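# Place shelf-bench graduated cylinder upright in cart's top tray

## Task

Take the graduated cylinder that sits on the bench with shelves and set it upright in the cart's top tray, so that in the end its base stands on the tray floor itself rather than on the base of another cylinder. Every other cylinder must also be standing in the tray at the end. The task fails if any graduated cylinder tips over, touches the room's floor, drops more than a few centimetres or is knocked hard (they are glass), if any bottle or jar is left toppled, or if the robot falls or is left tilted.

## Robot and tools

ROBOT. TidyBot++: a four-caster mobile base (0.54 m long, 0.50 m wide, 0.38 m high) carrying a single seven-joint arm with a two-finger gripper. The shoulder sits 0.12 m ahead of the base centre, 0.68 m up. Segments: upper arm 0.42 m, forearm 0.31 m, hand 0.31 m. Cameras: base_camera (fixed on the base) and wrist_camera (looks along the hand). The arm begins folded, hand down, reaching up to 0.08 m past the base front.

FRAMES. Base frame: origin on the floor below the base centre, x forward, y left, z up, metres. hand_pose and hand_target are reported in it as x, y, z, qw, qx, qy, qz; the point is midway between the finger pads, hand z runs along the fingers, and the fingers close along hand y. Odometry frame = base frame at scene start; base_odometry counts wheel turns only (slip looks like travel), heading in rad, positive left, -3.142 to 3.142. base_tilt is in degrees, forward and right positive.

TOOL move. All motion arguments form one action; a call without any just reports state and images.
- base: an object holding any of translate_m (metres, forward positive, -2 to 2), strafe_m (metres, left positive, -2 to 2), rotate_rad (radians, counter-clockwise from above positive, -6.3 to 6.3). All are offsets measured from where the base last reported itself, along its axes at command start.
- joints: absolute targets by name: joint_1_rad (any angle; positive turns the arm clockwise from above, opposite to heading), joint_2_rad (-2.249 to 2.249, shoulder, 0 is upright), joint_3_rad (any angle), joint_4_rad (-2.579 to 2.579, elbow, 0 straight), joint_5_rad (any angle), joint_6_rad (-2.099 to 2.099, wrist), joint_7_rad (any angle; 1.57 with hand down opens fingers left/right), gripper_pos (0 open to 1 closed; gap about 85 x (1 - gripper_pos) mm). Done tolerance is 0.039 rad for joints 1-4, 0.095 for 5-7, 0.03 for the gripper. Any-angle joints go the short way; send steps below half a turn.
- target: one list of seven numbers [x, y, z, qw, qx, qy, qz], an absolute hand pose in the base frame, metres. With target, joints may contain only gripper_pos.
- speeds: caps for this action: translate_m and strafe_m 0.05 to 0.5 m/s (give one only when combining them), rotate_rad 0.1 to 1.57 rad/s.
- cameras: list of base_camera, wrist_camera or all; [] for none.
- blocking: true (default) waits until everything rests; false returns within about 0.5 s while motion continues. A new move overrides only what it names.
No action runs beyond 15 s; base moves time out at 14 s.

TOOL wait: seconds 0 to 10, plus cameras; returns the same report. wait(0) shows a non-blocking move under "earlier move".
TOOL stop: brakes all running motions; optional cameras.
TOOL zoom_image: camera (base_camera or wrist_camera) and region [x0, y0, x1, y1] in pixels from the top-left, at most 504 by 504, of the latest image from that camera.
TOOL finished_scene: scene = the current scene's number. Irreversible; the result generally reports success and the next task. Any calls after it in the same reply act on the next scene.

RESULTS. The move line reads "done" or the worst status. base_status, joint_status, hand_status: done, moving, off_target (resting away from target, maybe still pushing), stopped, not_followed (built-in check held back targets; "joint command not followed"/"pose unreachable" with a cause), contact_stop, time_out, torque_fault, limit_stop_at_motor_heat. on_its_own lists unrequested motion. motor_effort is percent of max torque, with peak in brackets. Motor temperatures per joint; MOTOR HOT appears at 60 °C, weak braking at 75 °C. "ARM HIT" means the arm struck the base or itself. pictures names the order of returned images. A refused call, unrequested stop or torque fault cancels the remaining move, wait and finished_scene calls in that reply; an invalid call (unknown key) does not.

PRACTICE. Targets usually land within 3 cm; fix by adding (wanted minus read hand_pose) to the last target. To keep a loaded hand still, resend hand_target, not hand_pose. Loads sag the arm; never command a held joint to its read angle. Hand pointing down reaches about 0.94 m high only near the base. Poses low and close in front of the base, pointing forward, go badly and can hit the base. Unreachable poses wander up to 10 s then time_out. Closed fingertips sit about 20 mm beyond the hand point. gripper_pos 1 reading done means empty fingers; off_target means something is held. When a carried object meets a surface, hand_pose stops dropping while commands keep going lower.

AVOID. Dropping or releasing moving items, slams, hard knocks, squeezing an object still resting on something, fast swings with loads, and pushing hard against furniture. The arm ignores obstacles and keeps pushing. Snagging the arm above about 0.6 m while driving, reaching far from folded over nearby furniture, or swinging a stretched arm sideways can tip the robot; back away or retract to recover. Blocked base keeps pushing until time_out, and base_status may still say done. Torque limits: 104.5 N m joints 1-4, 51.3 N m joints 5-7. Loose objects may occasionally be nudged by outside pushes. Less robot time is better; long holds heat motors.

Each tool is called after "Emit:" as name(argument=value, ...), one argument or row to a line, values as JSON.

## Session

Emit:
move(
)

Scene clock: 0.00 s.
Motor temperatures (°C): [39 32 31 36 38 40 44]
base_odometry: x=+0.000 y=+0.000 heading=+0.000
base_tilt: forward=-0.5 right=+0.5
base_status: not commanded
joint_positions: joint_1_rad=-0.038 joint_2_rad=-0.302 joint_3_rad=+3.158 joint_4_rad=-2.523 joint_5_rad=+0.035 joint_6_rad=-0.823 joint_7_rad=+1.527 gripper_pos=+0.000
joint_status: not commanded
motor_effort: joint_1_rad=+0 joint_2_rad=-3 joint_3_rad=+1 joint_4_rad=+14 joint_5_rad=+1 joint_6_rad=+1 joint_7_rad=+1
hand_pose: x=+0.2747 y=-0.0026 z=+0.5835 quat_wxyz=(+0.009, +0.999, +0.001, +0.049) (m; base frame)
hand_target: x=+0.2749 y=-0.0026 z=+0.5836 quat_wxyz=(+0.009, +0.999, +0.001, +0.049) (m; base frame)
hand_status: not commanded
pictures: base_camera, wrist_camera

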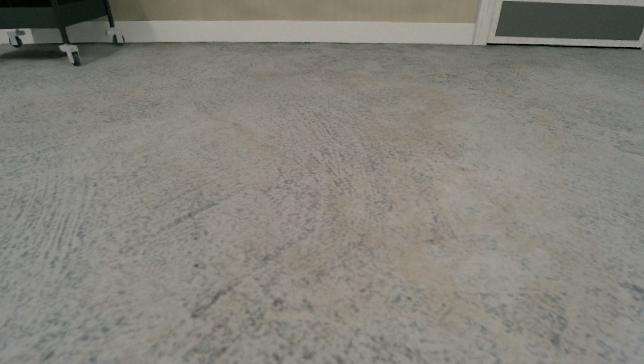

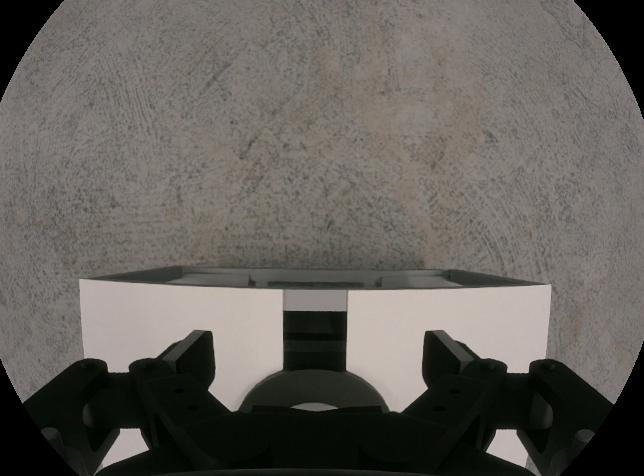

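Emit:
move(
  joints={"joint_6_rad": 0.5},
  base={"rotate_rad": 0.5},
)

Emit:
move(
  base={"rotate_rad": -1.3},
)

Scene clock: 2.60 s.
Motor temperatures (°C): [39 32 31 37 38 40 44]
move: done
base_odometry: x=+0.000 y=+0.000 heading=+0.500
base_tilt: forward=-0.5 right=+0.5
base_status: done
joint_positions: joint_1_rad=-0.038 joint_2_rad=-0.302 joint_3_rad=+3.158 joint_4_rad=-2.523 joint_5_rad=+0.035 joint_6_rad=+0.435 joint_7_rad=+1.527 gripper_pos=+0.000
joint_status: all done
motor_effort: joint_1_rad=+0(2) joint_2_rad=-8(8) joint_3_rad=+0(1) joint_4_rad=+19(20) joint_5_rad=+0(1) joint_6_rad=+9(9) joint_7_rad=+0(1)
hand_pose: x=+0.5482 y=+0.0150 z=+0.8271 quat_wxyz=(-0.018, +0.779, +0.007, +0.627) (m; base frame)
hand_target: x=+0.5518 y=+0.0156 z=+0.8468 quat_wxyz=(-0.020, +0.758, +0.008, +0.652) (m; base frame)
hand_status: not commanded
pictures: base_camera, wrist_camera
camera_calibration:
wrist_camera: T_world_to_cam=[[0.0387689, -0.998541, -0.0375785, 0.0268152], [-0.256955, 0.0263798, -0.966063, 0.988486], [0.965645, 0.0471092, -0.255558, -0.182628], [0, 0, 0, 1]] pos_world=[0.429311, 0.00930349, 0.909276]

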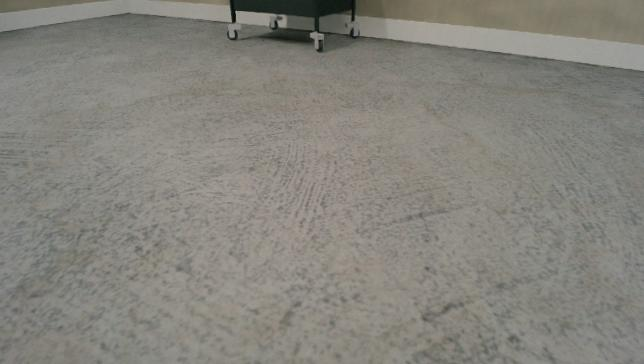

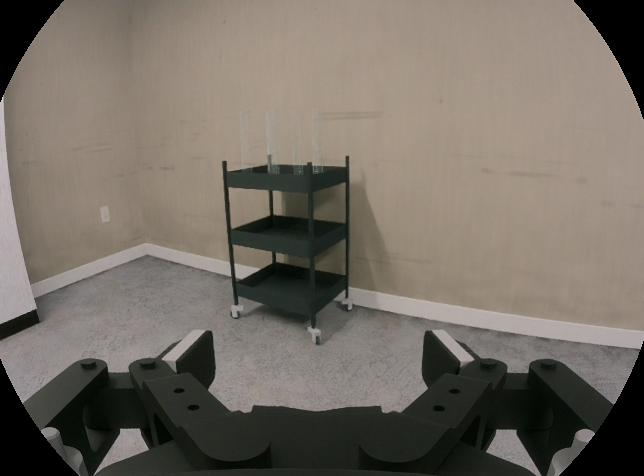

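Scene clock: 4.77 s.
Motor temperatures (°C): [39 32 31 37 38 40 44]
move: done
base_odometry: x=+0.000 y=+0.000 heading=-0.800
base_tilt: forward=-0.5 right=+0.5
base_status: done
joint_positions: joint_1_rad=-0.038 joint_2_rad=-0.302 joint_3_rad=+3.158 joint_4_rad=-2.523 joint_5_rad=+0.035 joint_6_rad=+0.437 joint_7_rad=+1.527 gripper_pos=+0.000
joint_status: not commanded
motor_effort: joint_1_rad=-1(2) joint_2_rad=-7(8) joint_3_rad=+1(2) joint_4_rad=+19(20) joint_5_rad=+0(1) joint_6_rad=+9(9) joint_7_rad=+0(1)
hand_pose: x=+0.5483 y=+0.0149 z=+0.8275 quat_wxyz=(-0.018, +0.778, +0.007, +0.628) (m; base frame)
hand_target: x=+0.5518 y=+0.0156 z=+0.8468 quat_wxyz=(-0.020, +0.758, +0.008, +0.652) (m; base frame)
hand_status: not commanded
pictures: base_camera, wrist_camera
camera_calibration:
wrist_camera: T_world_to_cam=[[0.0387266, -0.998542, -0.0375933, 0.0268224], [-0.255778, 0.0264623, -0.966373, 0.988476], [0.96596, 0.0470399, -0.254381, -0.183756], [0, 0, 0, 1]] pos_world=[0.429293, 0.0092698, 0.909501]

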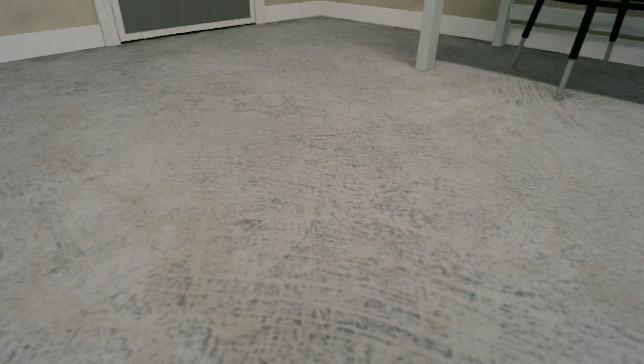

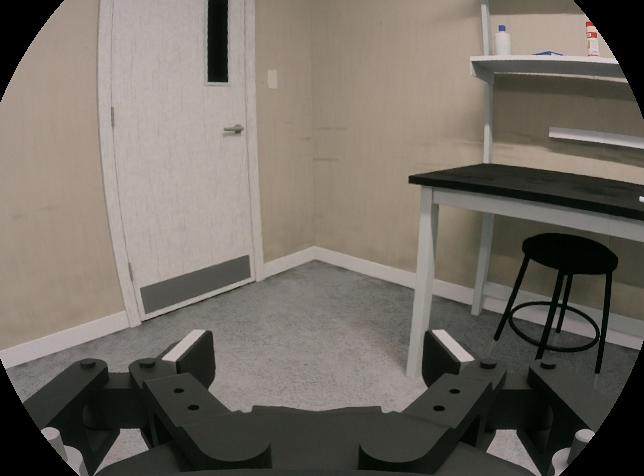

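Emit:
move(
  base={"rotate_rad": -0.75},
  cameras=["wrist_camera"],
)

Emit:
move(
  base={"rotate_rad": -1.0},
  cameras=["wrist_camera"],
)

Emit:
move(
  base={"rotate_rad": -1.2},
  cameras=["wrist_camera"],
)

Scene clock: 6.90 s.
Motor temperatures (°C): [39 32 31 37 38 40 44]
move: done
base_odometry: x=+0.000 y=+0.000 heading=-1.549
base_tilt: forward=-0.5 right=+0.5
base_status: done
joint_positions: joint_1_rad=-0.038 joint_2_rad=-0.302 joint_3_rad=+3.158 joint_4_rad=-2.523 joint_5_rad=+0.035 joint_6_rad=+0.437 joint_7_rad=+1.527 gripper_pos=+0.000
joint_status: not commanded
motor_effort: joint_1_rad=+0(2) joint_2_rad=-7(8) joint_3_rad=+1(2) joint_4_rad=+19(20) joint_5_rad=+0(1) joint_6_rad=+9(9) joint_7_rad=+0(1)
hand_pose: x=+0.5483 y=+0.0149 z=+0.8276 quat_wxyz=(-0.018, +0.778, +0.007, +0.628) (m; base frame)
hand_target: x=+0.5518 y=+0.0156 z=+0.8468 quat_wxyz=(-0.020, +0.758, +0.008, +0.652) (m; base frame)
hand_status: not commanded
pictures: wrist_camera
camera_calibration:
wrist_camera: T_world_to_cam=[[0.0386459, -0.998546, -0.0375939, 0.0268316], [-0.255658, 0.0264892, -0.966404, 0.988475], [0.965994, 0.0469588, -0.254263, -0.183869], [0, 0, 0, 1]] pos_world=[0.429292, 0.00924288, 0.909524]

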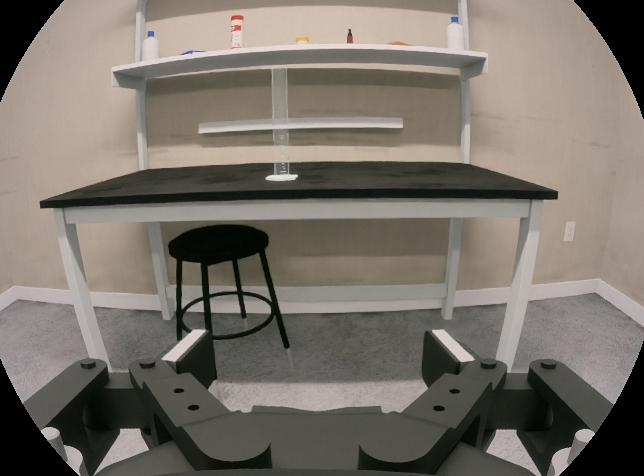

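Scene clock: 8.80 s.
Motor temperatures (°C): [39 32 31 37 38 40 44]
move: done
base_odometry: x=+0.000 y=+0.000 heading=-2.548
base_tilt: forward=-0.5 right=+0.5
base_status: done
joint_positions: joint_1_rad=-0.038 joint_2_rad=-0.302 joint_3_rad=+3.158 joint_4_rad=-2.523 joint_5_rad=+0.035 joint_6_rad=+0.437 joint_7_rad=+1.527 gripper_pos=+0.000
joint_status: not commanded
motor_effort: joint_1_rad=-1(2) joint_2_rad=-8(8) joint_3_rad=+0(2) joint_4_rad=+19(20) joint_5_rad=+1(1) joint_6_rad=+9(9) joint_7_rad=+0(1)
hand_pose: x=+0.5483 y=+0.0148 z=+0.8276 quat_wxyz=(-0.018, +0.778, +0.007, +0.628) (m; base frame)
hand_target: x=+0.5518 y=+0.0156 z=+0.8468 quat_wxyz=(-0.020, +0.758, +0.008, +0.652) (m; base frame)
hand_status: not commanded
pictures: wrist_camera
camera_calibration:
wrist_camera: T_world_to_cam=[[0.0385373, -0.998549, -0.0376032, 0.0268501], [-0.255538, 0.0265318, -0.966435, 0.988473], [0.966031, 0.0468528, -0.254145, -0.183983], [0, 0, 0, 1]] pos_world=[0.429291, 0.00920527, 0.909546]

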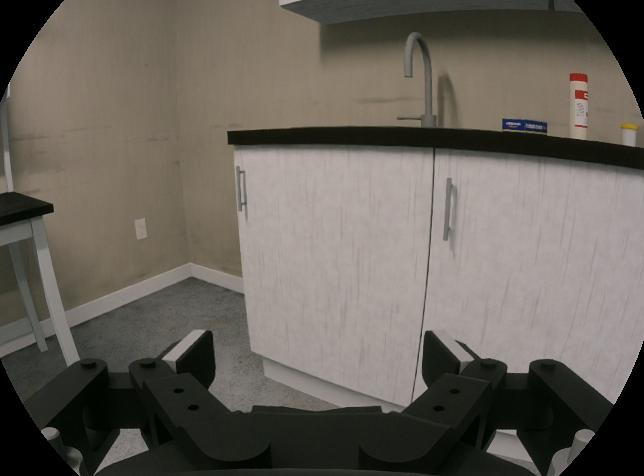

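Scene clock: 10.83 s.
Motor temperatures (°C): [39 32 31 37 38 40 44]
move: done
base_odometry: x=+0.000 y=+0.000 heading=+2.535
base_tilt: forward=-0.5 right=+0.5
base_status: done
joint_positions: joint_1_rad=-0.038 joint_2_rad=-0.302 joint_3_rad=+3.158 joint_4_rad=-2.523 joint_5_rad=+0.035 joint_6_rad=+0.437 joint_7_rad=+1.527 gripper_pos=+0.000
joint_status: not commanded
motor_effort: joint_1_rad=-1(2) joint_2_rad=-8(8) joint_3_rad=+0(2) joint_4_rad=+20(20) joint_5_rad=+0(1) joint_6_rad=+9(9) joint_7_rad=+0(1)
hand_pose: x=+0.5483 y=+0.0148 z=+0.8276 quat_wxyz=(-0.018, +0.778, +0.007, +0.628) (m; base frame)
hand_target: x=+0.5518 y=+0.0156 z=+0.8468 quat_wxyz=(-0.020, +0.758, +0.008, +0.652) (m; base frame)
hand_status: not commanded
pictures: wrist_camera
camera_calibration:
wrist_camera: T_world_to_cam=[[0.0384896, -0.998551, -0.0376041, 0.0268552], [-0.25536, 0.0265534, -0.966481, 0.988472], [0.966079, 0.0468021, -0.253968, -0.184152], [0, 0, 0, 1]] pos_world=[0.429289, 0.00918769, 0.90958]

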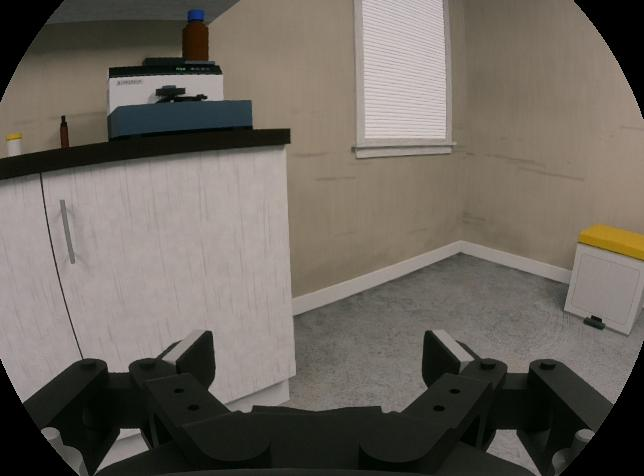

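Emit:
move(
  base={"rotate_rad": 2.199},
  cameras=["wrist_camera"],
)

Emit:
zoom_image(
  camera="wrist_camera",
  region=[200, 20, 400, 220],
)

Scene clock: 14.20 s.
Motor temperatures (°C): [39 32 31 37 38 40 44]
move: done
base_odometry: x=+0.000 y=+0.000 heading=-1.549
base_tilt: forward=-0.5 right=+0.5
base_status: done
joint_positions: joint_1_rad=-0.038 joint_2_rad=-0.302 joint_3_rad=+3.158 joint_4_rad=-2.523 joint_5_rad=+0.035 joint_6_rad=+0.437 joint_7_rad=+1.527 gripper_pos=+0.000
joint_status: not commanded
motor_effort: joint_1_rad=-1(2) joint_2_rad=-7(9) joint_3_rad=+1(2) joint_4_rad=+19(20) joint_5_rad=+0(1) joint_6_rad=+9(9) joint_7_rad=+0(1)
hand_pose: x=+0.5483 y=+0.0148 z=+0.8278 quat_wxyz=(-0.018, +0.778, +0.007, +0.628) (m; base frame)
hand_target: x=+0.5518 y=+0.0156 z=+0.8468 quat_wxyz=(-0.020, +0.758, +0.008, +0.652) (m; base frame)
hand_status: not commanded
pictures: wrist_camera
camera_calibration:
wrist_camera: T_world_to_cam=[[0.0383944, -0.998555, -0.0376059, 0.0268653], [-0.255005, 0.0265966, -0.966574, 0.988468], [0.966177, 0.0467007, -0.253615, -0.184491], [0, 0, 0, 1]] pos_world=[0.429284, 0.00915251, 0.909648]

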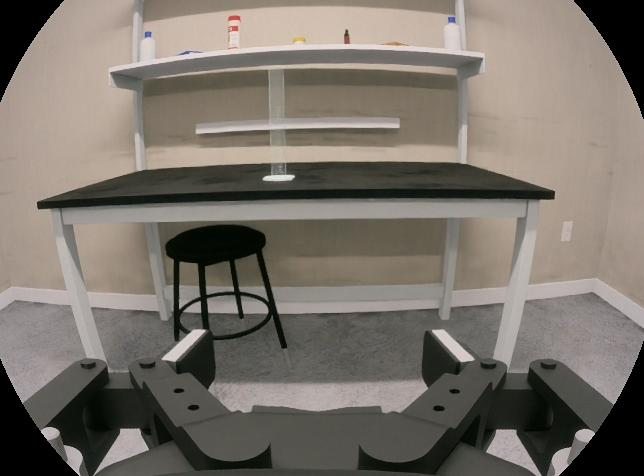

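Scaled by 2.520.

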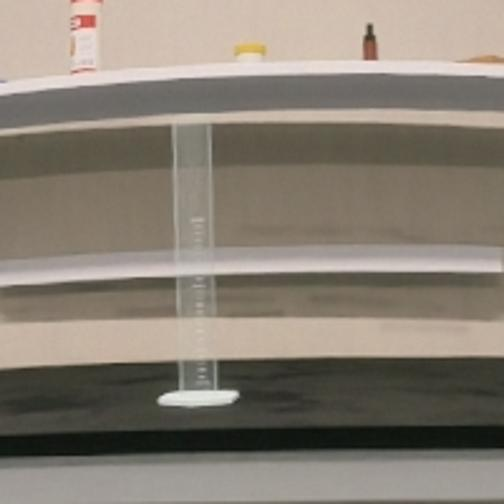

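Emit:
move(
  base={"rotate_rad": 2.049},
  joints={"joint_1_rad": 0.0, "joint_3_rad": 3.14, "joint_5_rad": 0.0, "joint_7_rad": 1.57, "joint_2_rad": 0.3, "joint_4_rad": 0.0, "joint_6_rad": -1.9},
  cameras=["wrist_camera"],
)

Emit:
move(
  base={"translate_m": 1.0},
)

Scene clock: 22.50 s.
Motor temperatures (°C): [39 32 31 37 38 40 44]
move: done
base_odometry: x=+0.000 y=+0.000 heading=+0.499
base_tilt: forward=-0.5 right=+0.5
base_status: done
joint_positions: joint_1_rad=-0.015 joint_2_rad=+0.277 joint_3_rad=+3.155 joint_4_rad=-0.013 joint_5_rad=+0.035 joint_6_rad=-1.847 joint_7_rad=+1.527 gripper_pos=+0.000
joint_status: all done
motor_effort: joint_1_rad=-1(3) joint_2_rad=-20(25) joint_3_rad=+0(4) joint_4_rad=+10(23) joint_5_rad=+0(2) joint_6_rad=+8(10) joint_7_rad=+0(1)
hand_pose: x=+0.5866 y=-0.0062 z=+1.2209 quat_wxyz=(+0.003, +0.876, -0.030, +0.482) (m; base frame)
hand_target: x=+0.5879 y=+0.0018 z=+1.2009 quat_wxyz=(-0.001, +0.891, +0.000, +0.454) (m; base frame)
hand_status: not commanded
pictures: wrist_camera
camera_calibration:
wrist_camera: T_world_to_cam=[[-0.0568855, -0.997514, -0.0415927, 0.0800479], [-0.570233, 0.0666587, -0.818774, 1.38344], [0.819511, -0.0228588, -0.572607, 0.354272], [0, 0, 0, 1]] pos_world=[0.503107, -0.0042711, 1.33891]

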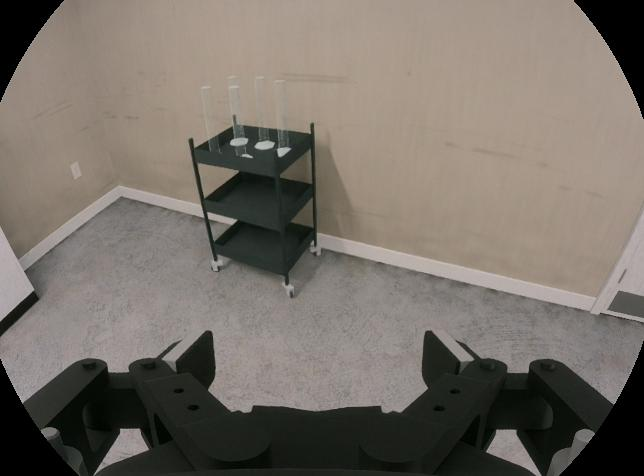

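Scene clock: 25.63 s.
Motor temperatures (°C): [39 32 31 37 38 40 44]
move: done
base_odometry: x=+0.878 y=+0.479 heading=+0.500
base_tilt: forward=-0.5 right=+0.5
base_status: done
joint_positions: joint_1_rad=-0.014 joint_2_rad=+0.297 joint_3_rad=+3.155 joint_4_rad=-0.008 joint_5_rad=+0.035 joint_6_rad=-1.852 joint_7_rad=+1.527 gripper_pos=+0.000
joint_status: not commanded
motor_effort: joint_1_rad=+0(1) joint_2_rad=-22(25) joint_3_rad=+0(1) joint_4_rad=+10(12) joint_5_rad=+1(1) joint_6_rad=+8(8) joint_7_rad=+1(1)
hand_pose: x=+0.5957 y=-0.0066 z=+1.2122 quat_wxyz=(+0.004, +0.880, -0.030, +0.473) (m; base frame)
hand_target: x=+0.5879 y=+0.0018 z=+1.2009 quat_wxyz=(-0.001, +0.891, +0.000, +0.454) (m; base frame)
hand_status: not commanded
pictures: base_camera, wrist_camera
camera_calibration:
wrist_camera: T_world_to_cam=[[-0.0589364, -0.997446, -0.0403573, 0.0795166], [-0.585588, 0.0672854, -0.807811, 1.37746], [0.808463, -0.0239767, -0.588058, 0.367115], [0, 0, 0, 1]] pos_world=[0.514511, -0.0045672, 1.33182]

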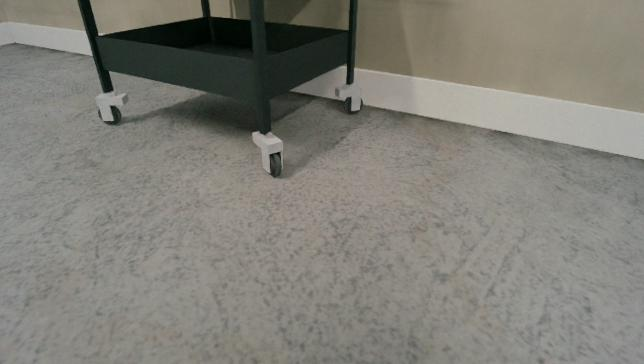

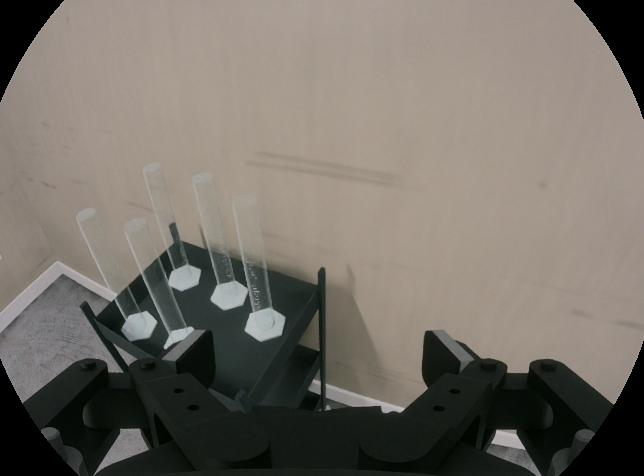

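Emit:
move(
  base={"rotate_rad": 0.45},
  joints={"joint_2_rad": 0.1, "joint_6_rad": -2.09, "joint_4_rad": -0.15},
)

Scene clock: 27.50 s.
Motor temperatures (°C): [39 32 31 37 38 40 44]
move: done
base_odometry: x=+0.878 y=+0.479 heading=+0.949
base_tilt: forward=-0.5 right=+0.5
base_status: done
joint_positions: joint_1_rad=-0.007 joint_2_rad=+0.092 joint_3_rad=+3.154 joint_4_rad=-0.139 joint_5_rad=+0.035 joint_6_rad=-2.035 joint_7_rad=+1.527 gripper_pos=+0.000
joint_status: all done
joint sent to its limit — joint_6_rad, lower limit.
motor_effort: joint_1_rad=-1(2) joint_2_rad=-12(25) joint_3_rad=+0(1) joint_4_rad=+8(12) joint_5_rad=+0(2) joint_6_rad=+7(8) joint_7_rad=+1(1)
hand_pose: x=+0.4688 y=-0.0097 z=+1.2074 quat_wxyz=(+0.003, +0.905, -0.036, +0.424) (m; base frame)
hand_target: x=+0.4630 y=+0.0018 z=+1.1891 quat_wxyz=(-0.001, +0.920, +0.000, +0.391) (m; base frame)
hand_status: not commanded
pictures: base_camera, wrist_camera
camera_calibration:
wrist_camera: T_world_to_cam=[[-0.0718679, -0.996515, -0.0423447, 0.0771864], [-0.669963, 0.0796814, -0.738106, 1.25499], [0.738908, -0.0246767, -0.673354, 0.602455], [0, 0, 0, 1]] pos_world=[0.401183, -0.00821513, 1.33525]

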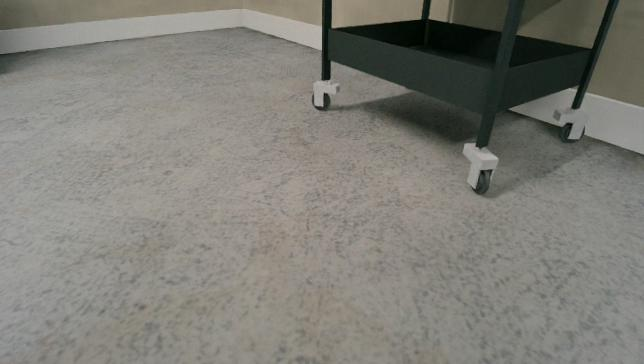

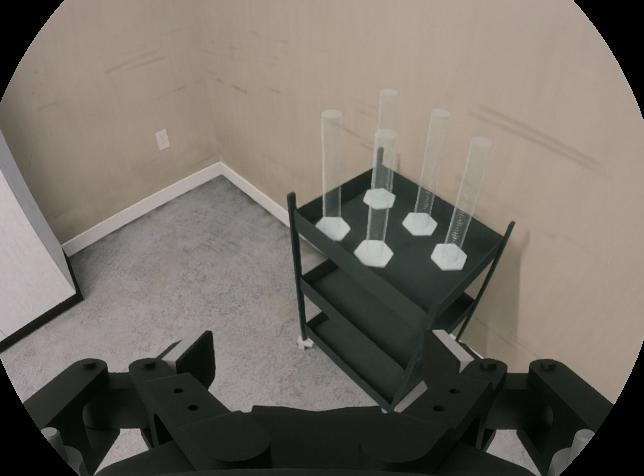

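Emit:
move(
  base={"rotate_rad": -2.52},
  joints={"joint_2_rad": 0.194, "joint_4_rad": -1.747, "joint_6_rad": 0.42, "joint_1_rad": 0.0},
  cameras=[],
)

Emit:
move(
  base={"translate_m": 1.17, "strafe_m": -0.595},
)

Scene clock: 35.30 s.
Motor temperatures (°C): [39 32 31 37 38 40 44]
move: done
base_odometry: x=+0.878 y=+0.479 heading=-1.570
base_tilt: forward=-0.5 right=+0.5
base_status: done
joint_positions: joint_1_rad=+0.003 joint_2_rad=+0.170 joint_3_rad=+3.146 joint_4_rad=-1.737 joint_5_rad=+0.035 joint_6_rad=+0.353 joint_7_rad=+1.527 gripper_pos=+0.000
joint_status: all done
motor_effort: joint_1_rad=-1(4) joint_2_rad=-29(35) joint_3_rad=+0(3) joint_4_rad=+21(24) joint_5_rad=+1(2) joint_6_rad=+9(10) joint_7_rad=+0(1)
hand_pose: x=+0.7983 y=-0.0003 z=+0.9975 quat_wxyz=(-0.005, +0.701, -0.002, +0.713) (m; base frame)
hand_target: x=+0.8041 y=+0.0023 z=+0.9964 quat_wxyz=(-0.001, +0.689, +0.000, +0.724) (m; base frame)
hand_status: not commanded
pictures: none
No camera images: "cameras" was empty.

Scene clock: 39.07 s.
Motor temperatures (°C): [39 32 31 37 38 40 44]
move: done
base_odometry: x=+0.284 y=-0.692 heading=-1.571
base_tilt: forward=-0.5 right=+0.6
base_status: done
joint_positions: joint_1_rad=+0.003 joint_2_rad=+0.181 joint_3_rad=+3.146 joint_4_rad=-1.740 joint_5_rad=+0.035 joint_6_rad=+0.359 joint_7_rad=+1.527 gripper_pos=+0.000
joint_status: not commanded
motor_effort: joint_1_rad=-1(3) joint_2_rad=-29(31) joint_3_rad=+0(2) joint_4_rad=+21(23) joint_5_rad=+0(1) joint_6_rad=+9(9) joint_7_rad=+1(1)
hand_pose: x=+0.8014 y=+0.0001 z=+0.9906 quat_wxyz=(-0.005, +0.704, -0.002, +0.710) (m; base frame)
hand_target: x=+0.8041 y=+0.0023 z=+0.9964 quat_wxyz=(-0.001, +0.689, +0.000, +0.724) (m; base frame)
hand_status: not commanded
pictures: base_camera, wrist_camera
camera_calibration:
wrist_camera: T_world_to_cam=[[0.0127918, -0.999566, -0.0265526, 0.0182191], [-0.0353672, 0.0260859, -0.999034, 1.06696], [0.999293, 0.0137185, -0.0350181, -0.630124], [0, 0, 0, 1]] pos_world=[0.667181, -0.000977171, 1.04435]

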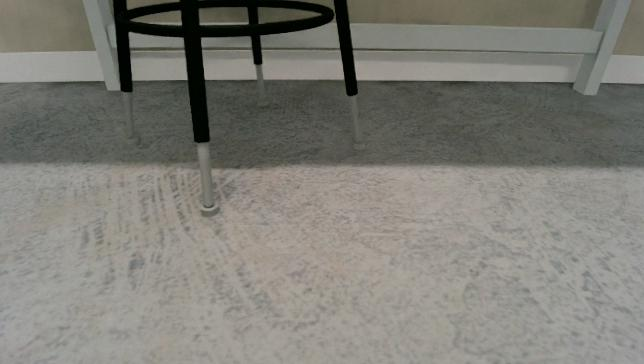

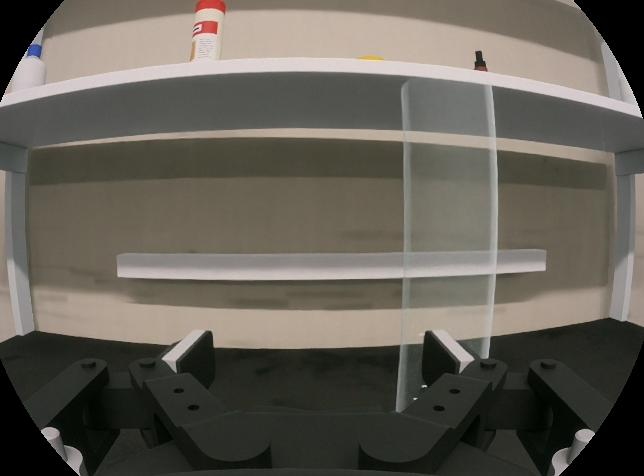

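Emit:
move(
  base={"translate_m": -0.2},
  cameras=[],
)

Emit:
move(
  base={"strafe_m": -0.07},
  cameras=["wrist_camera"],
)

Scene clock: 48.30 s.
Motor temperatures (°C): [39 32 31 37 38 40 44]
move: done
base_odometry: x=+0.284 y=-0.492 heading=-1.571
base_tilt: forward=-0.5 right=+0.6
base_status: done
joint_positions: joint_1_rad=+0.003 joint_2_rad=+0.180 joint_3_rad=+3.146 joint_4_rad=-1.741 joint_5_rad=+0.035 joint_6_rad=+0.361 joint_7_rad=+1.527 gripper_pos=+0.000
joint_status: not commanded
motor_effort: joint_1_rad=+0(2) joint_2_rad=-29(31) joint_3_rad=+0(1) joint_4_rad=+22(23) joint_5_rad=+0(1) joint_6_rad=+9(9) joint_7_rad=+0(1)
hand_pose: x=+0.8008 y=+0.0004 z=+0.9909 quat_wxyz=(-0.005, +0.704, -0.002, +0.711) (m; base frame)
hand_target: x=+0.8041 y=+0.0023 z=+0.9964 quat_wxyz=(-0.001, +0.689, +0.000, +0.724) (m; base frame)
hand_status: not commanded
pictures: none
No camera images: "cameras" was empty.

Scene clock: 49.40 s.
Motor temperatures (°C): [39 32 31 37 38 40 44]
move: done
base_odometry: x=+0.213 y=-0.491 heading=-1.571
base_tilt: forward=-0.4 right=+0.6
base_status: done
joint_positions: joint_1_rad=+0.006 joint_2_rad=+0.180 joint_3_rad=+3.146 joint_4_rad=-1.741 joint_5_rad=+0.035 joint_6_rad=+0.361 joint_7_rad=+1.527 gripper_pos=+0.000
joint_status: not commanded
motor_effort: joint_1_rad=-1(3) joint_2_rad=-29(29) joint_3_rad=+0(3) joint_4_rad=+22(22) joint_5_rad=+0(1) joint_6_rad=+9(9) joint_7_rad=+0(1)
hand_pose: x=+0.8008 y=-0.0013 z=+0.9910 quat_wxyz=(-0.004, +0.703, -0.003, +0.711) (m; base frame)
hand_target: x=+0.8041 y=+0.0023 z=+0.9964 quat_wxyz=(-0.001, +0.689, +0.000, +0.724) (m; base frame)
hand_status: not commanded
pictures: wrist_camera
camera_calibration:
wrist_camera: T_world_to_cam=[[0.0107564, -0.999587, -0.0266465, 0.0185025], [-0.0340235, 0.0262668, -0.999076, 1.06635], [0.999363, 0.0116531, -0.0337269, -0.630821], [0, 0, 0, 1]] pos_world=[0.666501, -0.00216365, 1.04458]

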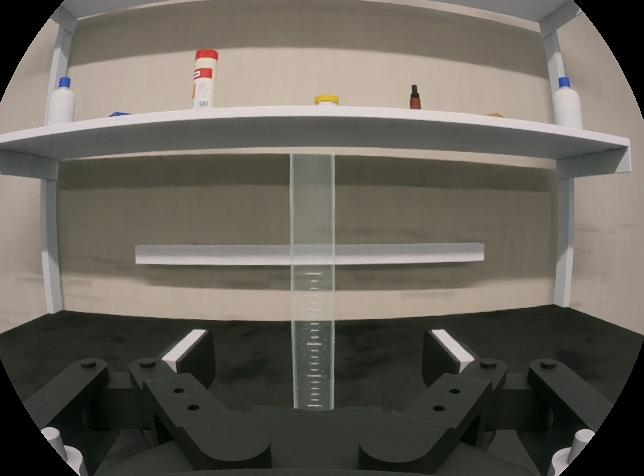

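Emit:
move(
  base={"translate_m": 0.255, "strafe_m": 0.004},
  speeds={"translate_m": 0.12},
)

Scene clock: 52.63 s.
Motor temperatures (°C): [39 32 31 37 38 40 44]
move: done
base_odometry: x=+0.217 y=-0.747 heading=-1.571
base_tilt: forward=-0.5 right=+0.5
base_status: done
joint_positions: joint_1_rad=+0.006 joint_2_rad=+0.183 joint_3_rad=+3.146 joint_4_rad=-1.742 joint_5_rad=+0.035 joint_6_rad=+0.361 joint_7_rad=+1.527 gripper_pos=+0.000
joint_status: not commanded
motor_effort: joint_1_rad=-1(1) joint_2_rad=-29(31) joint_3_rad=+0(1) joint_4_rad=+22(23) joint_5_rad=+0(1) joint_6_rad=+9(9) joint_7_rad=+0(1)
hand_pose: x=+0.8017 y=-0.0013 z=+0.9888 quat_wxyz=(-0.004, +0.705, -0.003, +0.710) (m; base frame)
hand_target: x=+0.8041 y=+0.0023 z=+0.9964 quat_wxyz=(-0.001, +0.689, +0.000, +0.724) (m; base frame)
hand_status: not commanded
pictures: base_camera, wrist_camera
camera_calibration:
wrist_camera: T_world_to_cam=[[0.0106893, -0.999586, -0.0267021, 0.0185424], [-0.0370626, 0.0262892, -0.998967, 1.06651], [0.999256, 0.0116679, -0.0367663, -0.628688], [0, 0, 0, 1]] pos_world=[0.667549, -0.00216747, 1.04279]

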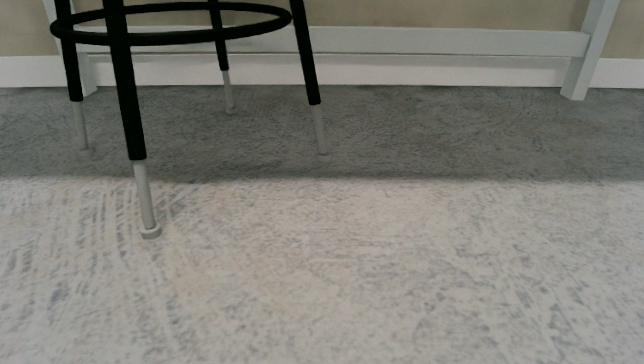

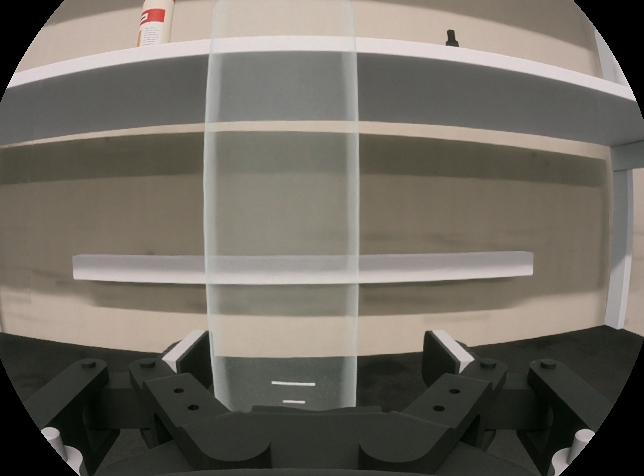

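Emit:
move(
  base={"strafe_m": 0.013, "translate_m": -0.008},
  speeds={"translate_m": 0.1},
  cameras=["wrist_camera"],
)

Scene clock: 53.93 s.
Motor temperatures (°C): [39 32 31 37 38 40 44]
move: done
base_odometry: x=+0.230 y=-0.739 heading=-1.571
base_tilt: forward=-0.5 right=+0.5
base_status: done
joint_positions: joint_1_rad=+0.001 joint_2_rad=+0.182 joint_3_rad=+3.145 joint_4_rad=-1.742 joint_5_rad=+0.035 joint_6_rad=+0.362 joint_7_rad=+1.527 gripper_pos=+0.000
joint_status: not commanded
motor_effort: joint_1_rad=-1(3) joint_2_rad=-29(31) joint_3_rad=+0(2) joint_4_rad=+22(22) joint_5_rad=+0(1) joint_6_rad=+9(10) joint_7_rad=+0(1)
hand_pose: x=+0.8014 y=+0.0021 z=+0.9891 quat_wxyz=(-0.006, +0.704, -0.001, +0.710) (m; base frame)
hand_target: x=+0.8041 y=+0.0023 z=+0.9964 quat_wxyz=(-0.001, +0.689, +0.000, +0.724) (m; base frame)
hand_status: not commanded
pictures: wrist_camera
camera_calibration:
wrist_camera: T_world_to_cam=[[0.0158437, -0.999515, -0.0268043, 0.017996], [-0.0366878, 0.0262085, -0.998983, 1.06639], [0.999201, 0.0168109, -0.0362548, -0.628936], [0, 0, 0, 1]] pos_world=[0.667272, 0.000611694, 1.04299]

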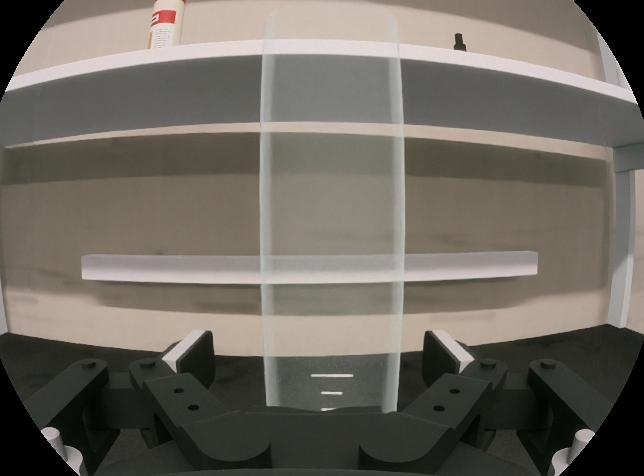

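Emit:
move(
  base={"strafe_m": -0.004},
  joints={"gripper_pos": 0.42},
  cameras=["wrist_camera"],
)

Emit:
move(
  joints={"gripper_pos": 0.6},
  cameras=["wrist_camera"],
)

Scene clock: 55.37 s.
Motor temperatures (°C): [39 32 31 37 38 40 44]
move: done
base_odometry: x=+0.226 y=-0.739 heading=-1.571
base_tilt: forward=-0.4 right=+0.5
base_status: done
joint_positions: joint_1_rad=+0.001 joint_2_rad=+0.182 joint_3_rad=+3.145 joint_4_rad=-1.742 joint_5_rad=+0.035 joint_6_rad=+0.362 joint_7_rad=+1.527 gripper_pos=+0.420
joint_status: all done
motor_effort: joint_1_rad=-1(4) joint_2_rad=-29(31) joint_3_rad=+0(2) joint_4_rad=+22(22) joint_5_rad=+0(1) joint_6_rad=+9(9) joint_7_rad=+1(1)
hand_pose: x=+0.8015 y=+0.0020 z=+0.9890 quat_wxyz=(-0.006, +0.704, -0.001, +0.710) (m; base frame)
hand_target: x=+0.8041 y=+0.0023 z=+0.9964 quat_wxyz=(-0.001, +0.689, +0.000, +0.724) (m; base frame)
hand_status: not commanded
pictures: wrist_camera
camera_calibration:
wrist_camera: T_world_to_cam=[[0.0156388, -0.999518, -0.0268026, 0.0180165], [-0.0368252, 0.0262119, -0.998978, 1.06636], [0.999199, 0.0166098, -0.0363975, -0.628866], [0, 0, 0, 1]] pos_world=[0.667349, 0.000501643, 1.04287]

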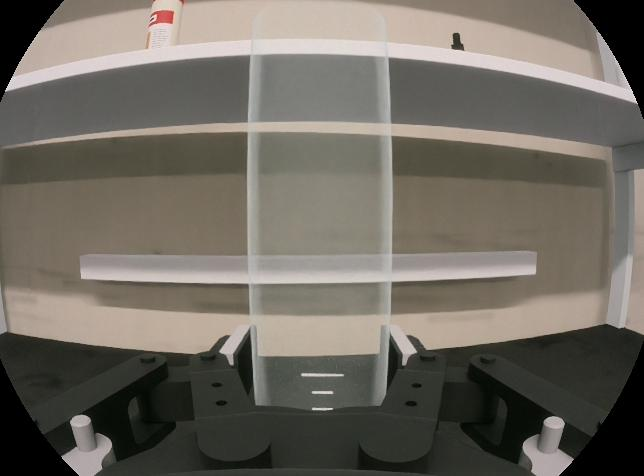

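Scene clock: 55.97 s.
Motor temperatures (°C): [39 32 31 37 38 40 44]
move: off_target
base_odometry: x=+0.226 y=-0.739 heading=-1.571
base_tilt: forward=-0.5 right=+0.5
base_status: not commanded
joint_positions: joint_1_rad=+0.001 joint_2_rad=+0.182 joint_3_rad=+3.145 joint_4_rad=-1.743 joint_5_rad=+0.035 joint_6_rad=+0.362 joint_7_rad=+1.527 gripper_pos=+0.560
joint_status: gripper_pos off_target (ended at +0.560, target +0.600)
motor_effort: joint_1_rad=-1(1) joint_2_rad=-29(30) joint_3_rad=+0(1) joint_4_rad=+22(23) joint_5_rad=+0(1) joint_6_rad=+9(10) joint_7_rad=+0(1)
hand_pose: x=+0.8015 y=+0.0020 z=+0.9889 quat_wxyz=(-0.006, +0.704, -0.001, +0.710) (m; base frame)
hand_target: x=+0.8041 y=+0.0023 z=+0.9964 quat_wxyz=(-0.001, +0.689, +0.000, +0.724) (m; base frame)
hand_status: not commanded
pictures: wrist_camera
camera_calibration:
wrist_camera: T_world_to_cam=[[0.0156355, -0.999518, -0.026805, 0.0180197], [-0.0369426, 0.0262125, -0.998974, 1.06638], [0.999195, 0.0166097, -0.036515, -0.628736], [0, 0, 0, 1]] pos_world=[0.667343, 0.000501638, 1.04281]

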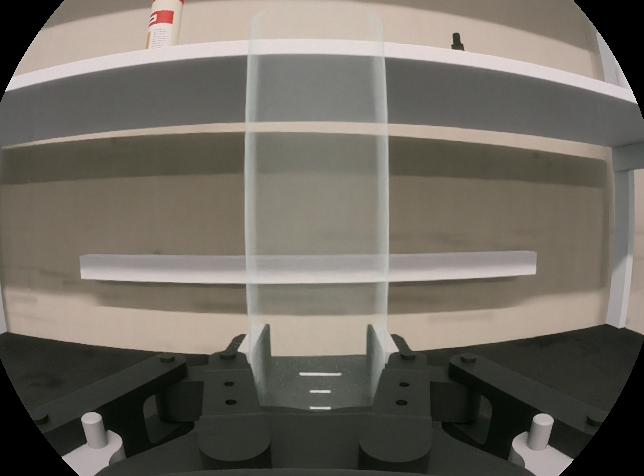

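Emit:
move(
  joints={"gripper_pos": 0.35},
  cameras=[],
)

Emit:
move(
  base={"translate_m": -0.025},
  speeds={"translate_m": 0.1},
  cameras=["wrist_camera"],
)

Emit:
move(
  joints={"gripper_pos": 0.7},
  cameras=["wrist_camera"],
)

Scene clock: 57.97 s.
Motor temperatures (°C): [39 32 31 37 38 40 44]
move: done
base_odometry: x=+0.226 y=-0.739 heading=-1.571
base_tilt: forward=-0.5 right=+0.5
base_status: not commanded
joint_positions: joint_1_rad=+0.001 joint_2_rad=+0.182 joint_3_rad=+3.145 joint_4_rad=-1.743 joint_5_rad=+0.035 joint_6_rad=+0.362 joint_7_rad=+1.527 gripper_pos=+0.350
joint_status: all done
motor_effort: joint_1_rad=+0(1) joint_2_rad=-29(29) joint_3_rad=+1(1) joint_4_rad=+22(22) joint_5_rad=+0(1) joint_6_rad=+9(9) joint_7_rad=+1(1)
hand_pose: x=+0.8015 y=+0.0020 z=+0.9889 quat_wxyz=(-0.006, +0.704, -0.001, +0.710) (m; base frame)
hand_target: x=+0.8041 y=+0.0023 z=+0.9964 quat_wxyz=(-0.001, +0.689, +0.000, +0.724) (m; base frame)
hand_status: not commanded
pictures: none
No camera images: "cameras" was empty.

Scene clock: 58.77 s.
Motor temperatures (°C): [39 33 31 37 38 40 44]
move: done
base_odometry: x=+0.227 y=-0.714 heading=-1.572
base_tilt: forward=-0.5 right=+0.5
base_status: done
joint_positions: joint_1_rad=+0.001 joint_2_rad=+0.182 joint_3_rad=+3.145 joint_4_rad=-1.743 joint_5_rad=+0.035 joint_6_rad=+0.362 joint_7_rad=+1.527 gripper_pos=+0.350
joint_status: not commanded
motor_effort: joint_1_rad=-1(2) joint_2_rad=-29(33) joint_3_rad=+0(1) joint_4_rad=+21(23) joint_5_rad=+0(1) joint_6_rad=+9(10) joint_7_rad=+0(1)
hand_pose: x=+0.8013 y=+0.0020 z=+0.9890 quat_wxyz=(-0.006, +0.704, -0.001, +0.710) (m; base frame)
hand_target: x=+0.8041 y=+0.0023 z=+0.9964 quat_wxyz=(-0.001, +0.689, +0.000, +0.724) (m; base frame)
hand_status: not commanded
pictures: wrist_camera
camera_calibration:
wrist_camera: T_world_to_cam=[[0.015665, -0.999518, -0.0268047, 0.0180092], [-0.0365135, 0.0262182, -0.998989, 1.06618], [0.99921, 0.0166279, -0.0360851, -0.628936], [0, 0, 0, 1]] pos_world=[0.667087, 0.000504912, 1.04289]

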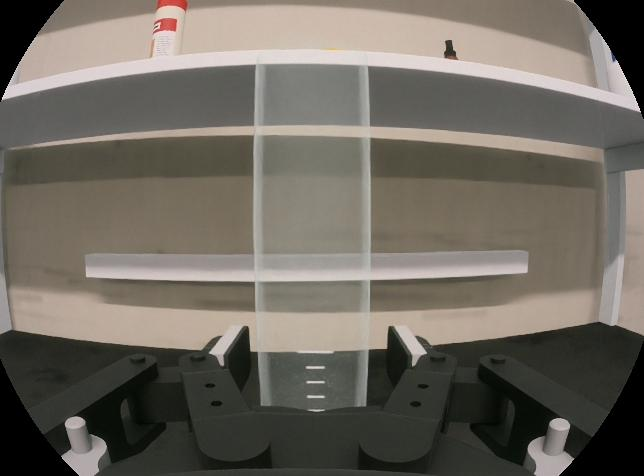

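Scene clock: 59.50 s.
Motor temperatures (°C): [39 33 31 37 38 40 44]
move: off_target
base_odometry: x=+0.227 y=-0.714 heading=-1.572
base_tilt: forward=-0.5 right=+0.5
base_status: not commanded
joint_positions: joint_1_rad=+0.001 joint_2_rad=+0.182 joint_3_rad=+3.145 joint_4_rad=-1.743 joint_5_rad=+0.035 joint_6_rad=+0.363 joint_7_rad=+1.527 gripper_pos=+0.558
joint_status: gripper_pos off_target (ended at +0.558, target +0.700)
motor_effort: joint_1_rad=+0(1) joint_2_rad=-29(29) joint_3_rad=+0(1) joint_4_rad=+22(22) joint_5_rad=+1(1) joint_6_rad=+9(9) joint_7_rad=+0(1)
hand_pose: x=+0.8013 y=+0.0020 z=+0.9891 quat_wxyz=(-0.006, +0.704, -0.001, +0.710) (m; base frame)
hand_target: x=+0.8041 y=+0.0023 z=+0.9964 quat_wxyz=(-0.001, +0.689, +0.000, +0.724) (m; base frame)
hand_status: not commanded
pictures: wrist_camera
camera_calibration:
wrist_camera: T_world_to_cam=[[0.0156752, -0.999518, -0.0268037, 0.0180031], [-0.0363606, 0.0262195, -0.998995, 1.06611], [0.999216, 0.016634, -0.0359321, -0.629087], [0, 0, 0, 1]] pos_world=[0.667075, 0.00050592, 1.04291]

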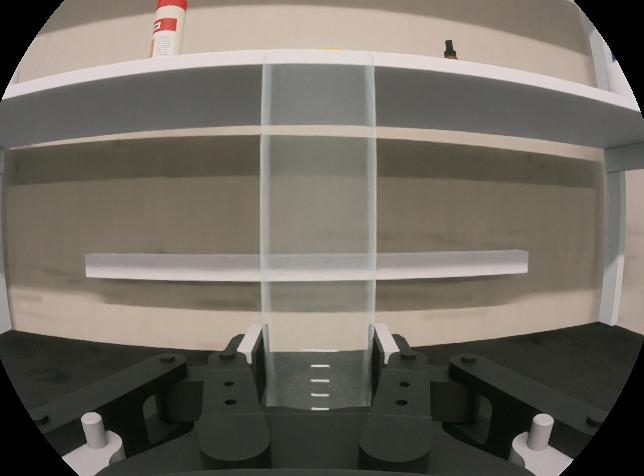

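Emit:
move(
  joints={"joint_2_rad": 0.157, "joint_4_rad": -1.587, "joint_6_rad": 0.223},
  cameras=["wrist_camera"],
)

Scene clock: 62.20 s.
Motor temperatures (°C): [39 33 31 37 38 40 44]
move: done
base_odometry: x=+0.227 y=-0.714 heading=-1.572
base_tilt: forward=-0.5 right=+0.5
base_status: not commanded
joint_positions: joint_1_rad=+0.001 joint_2_rad=+0.169 joint_3_rad=+3.145 joint_4_rad=-1.608 joint_5_rad=+0.035 joint_6_rad=+0.257 joint_7_rad=+1.527 gripper_pos=+0.558
joint_status: all done
motor_effort: joint_1_rad=-1(1) joint_2_rad=-32(34) joint_3_rad=+0(1) joint_4_rad=+25(26) joint_5_rad=+1(1) joint_6_rad=+11(12) joint_7_rad=+0(1)
hand_pose: x=+0.8083 y=+0.0009 z=+1.0484 quat_wxyz=(-0.005, +0.689, -0.002, +0.725) (m; base frame)
hand_target: x=+0.8053 y=+0.0023 z=+1.0587 quat_wxyz=(-0.001, +0.689, +0.000, +0.724) (m; base frame)
hand_status: not commanded
pictures: wrist_camera
camera_calibration:
wrist_camera: T_world_to_cam=[[0.0132561, -0.9996, -0.0249888, 0.0184208], [0.00689275, 0.0250817, -0.999662, 1.09144], [0.999888, 0.0130794, 0.00722247, -0.679728], [0, 0, 0, 1]] pos_world=[0.671884, -0.0000712797, 1.09644]

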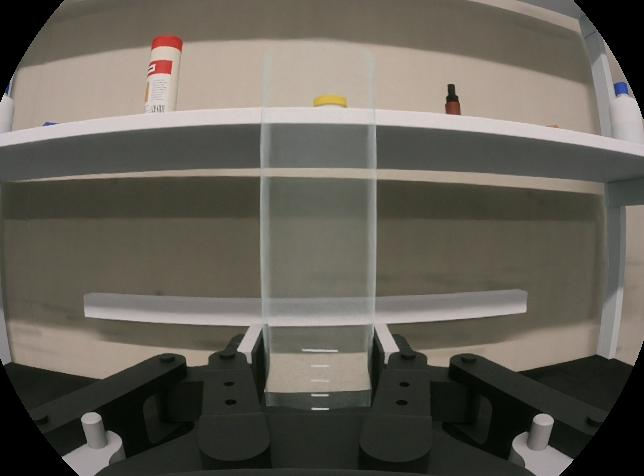

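Emit:
move(
  base={"translate_m": -0.5},
  speeds={"translate_m": 0.3},
  cameras=[],
)

Emit:
move(
  base={"rotate_rad": 2.362},
  speeds={"rotate_rad": 0.8},
  cameras=["wrist_camera"],
)

Emit:
move(
  base={"translate_m": 0.7, "strafe_m": -0.071},
  speeds={"translate_m": 0.3},
)

Scene clock: 65.83 s.
Motor temperatures (°C): [39 33 31 37 38 40 44]
move: done
base_odometry: x=+0.227 y=-0.213 heading=-1.572
base_tilt: forward=-0.5 right=+0.6
base_status: done
joint_positions: joint_1_rad=+0.001 joint_2_rad=+0.164 joint_3_rad=+3.145 joint_4_rad=-1.607 joint_5_rad=+0.035 joint_6_rad=+0.254 joint_7_rad=+1.527 gripper_pos=+0.558
joint_status: not commanded
motor_effort: joint_1_rad=-1(1) joint_2_rad=-32(35) joint_3_rad=+0(1) joint_4_rad=+24(26) joint_5_rad=+0(1) joint_6_rad=+11(11) joint_7_rad=+0(1)
hand_pose: x=+0.8066 y=+0.0009 z=+1.0510 quat_wxyz=(-0.005, +0.688, -0.002, +0.726) (m; base frame)
hand_target: x=+0.8053 y=+0.0023 z=+1.0587 quat_wxyz=(-0.001, +0.689, +0.000, +0.724) (m; base frame)
hand_status: not commanded
pictures: none
No camera images: "cameras" was empty.

Scene clock: 69.77 s.
Motor temperatures (°C): [39 33 31 37 38 40 44]
move: done
base_odometry: x=+0.227 y=-0.213 heading=+0.790
base_tilt: forward=-0.5 right=+0.6
base_status: done
joint_positions: joint_1_rad=-0.004 joint_2_rad=+0.164 joint_3_rad=+3.141 joint_4_rad=-1.607 joint_5_rad=+0.035 joint_6_rad=+0.254 joint_7_rad=+1.527 gripper_pos=+0.558
joint_status: not commanded
motor_effort: joint_1_rad=+0(4) joint_2_rad=-31(33) joint_3_rad=+0(4) joint_4_rad=+24(25) joint_5_rad=+0(1) joint_6_rad=+11(11) joint_7_rad=+0(1)
hand_pose: x=+0.8065 y=+0.0074 z=+1.0509 quat_wxyz=(-0.008, +0.688, +0.001, +0.726) (m; base frame)
hand_target: x=+0.8053 y=+0.0023 z=+1.0587 quat_wxyz=(-0.001, +0.689, +0.000, +0.724) (m; base frame)
hand_status: not commanded
pictures: wrist_camera
camera_calibration:
wrist_camera: T_world_to_cam=[[0.0231286, -0.999404, -0.0256391, 0.0177689], [0.00856511, 0.0258431, -0.999629, 1.09237], [0.999696, 0.0229004, 0.00915772, -0.680013], [0, 0, 0, 1]] pos_world=[0.670039, 0.00510083, 1.09864]

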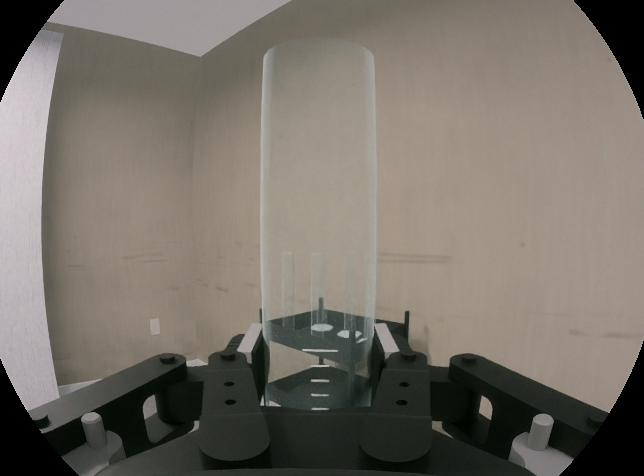

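Scene clock: 72.93 s.
Motor temperatures (°C): [39 33 31 37 38 40 44]
move: done
base_odometry: x=+0.770 y=+0.234 heading=+0.791
base_tilt: forward=-0.5 right=+0.5
base_status: done
joint_positions: joint_1_rad=-0.004 joint_2_rad=+0.165 joint_3_rad=+3.141 joint_4_rad=-1.607 joint_5_rad=+0.035 joint_6_rad=+0.252 joint_7_rad=+1.527 gripper_pos=+0.558
joint_status: not commanded
motor_effort: joint_1_rad=-1(1) joint_2_rad=-32(35) joint_3_rad=+1(1) joint_4_rad=+24(26) joint_5_rad=+0(1) joint_6_rad=+11(11) joint_7_rad=+0(1)
hand_pose: x=+0.8069 y=+0.0074 z=+1.0500 quat_wxyz=(-0.008, +0.689, +0.001, +0.725) (m; base frame)
hand_target: x=+0.8053 y=+0.0023 z=+1.0587 quat_wxyz=(-0.001, +0.689, +0.000, +0.724) (m; base frame)
hand_status: not commanded
pictures: base_camera, wrist_camera
camera_calibration:
wrist_camera: T_world_to_cam=[[0.0230341, -0.999405, -0.0256729, 0.0178494], [0.00626925, 0.0258236, -0.999647, 1.09334], [0.999715, 0.022865, 0.00686035, -0.67796], [0, 0, 0, 1]] pos_world=[0.670502, 0.00510645, 1.09806]

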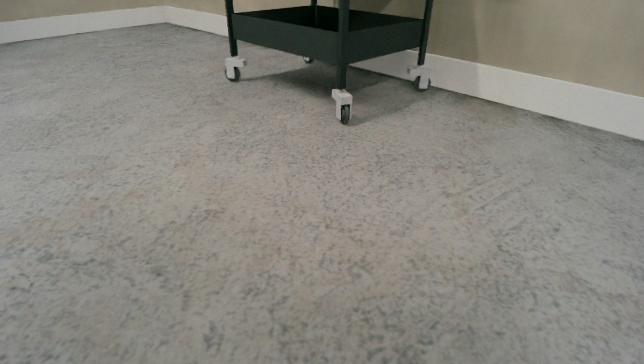

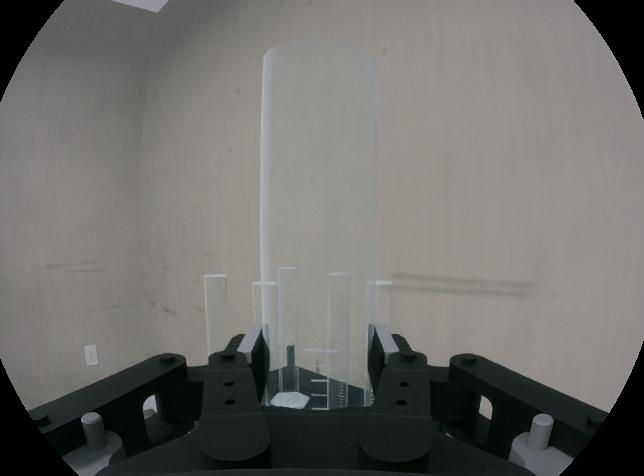

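Emit:
move(
  base={"translate_m": 0.37},
  speeds={"translate_m": 0.15},
)

Scene clock: 79.50 s.
Motor temperatures (°C): [39 33 31 37 38 40 44]
move: done
base_odometry: x=+1.031 y=+0.497 heading=+0.791
base_tilt: forward=-0.5 right=+0.6
base_status: done
joint_positions: joint_1_rad=-0.004 joint_2_rad=+0.165 joint_3_rad=+3.141 joint_4_rad=-1.606 joint_5_rad=+0.035 joint_6_rad=+0.251 joint_7_rad=+1.527 gripper_pos=+0.558
joint_status: not commanded
motor_effort: joint_1_rad=-1(2) joint_2_rad=-32(36) joint_3_rad=+0(1) joint_4_rad=+24(26) joint_5_rad=+0(1) joint_6_rad=+11(11) joint_7_rad=+1(1)
hand_pose: x=+0.8069 y=+0.0074 z=+1.0500 quat_wxyz=(-0.008, +0.689, +0.001, +0.725) (m; base frame)
hand_target: x=+0.8053 y=+0.0023 z=+1.0587 quat_wxyz=(-0.001, +0.689, +0.000, +0.724) (m; base frame)
hand_status: not commanded
pictures: base_camera, wrist_camera
camera_calibration:
wrist_camera: T_world_to_cam=[[0.0229679, -0.999406, -0.0256743, 0.0178745], [0.00589131, 0.0258159, -0.999649, 1.09365], [0.999719, 0.0228086, 0.00648075, -0.677632], [0, 0, 0, 1]] pos_world=[0.670588, 0.00508625, 1.09811]

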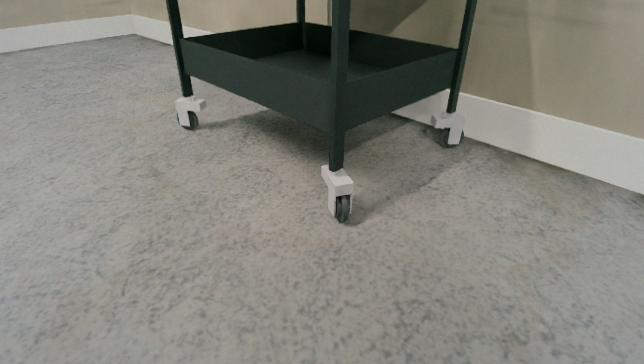

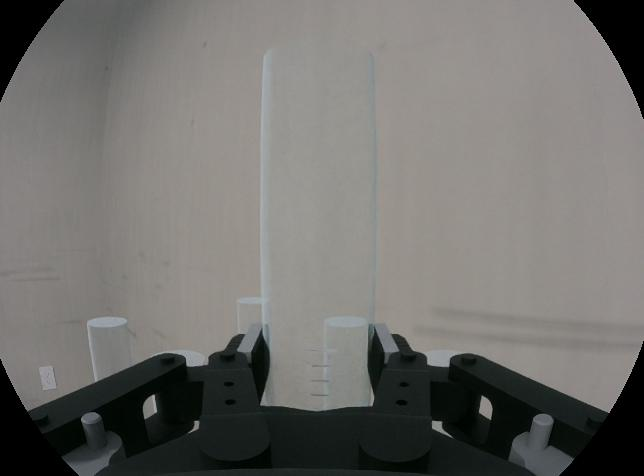

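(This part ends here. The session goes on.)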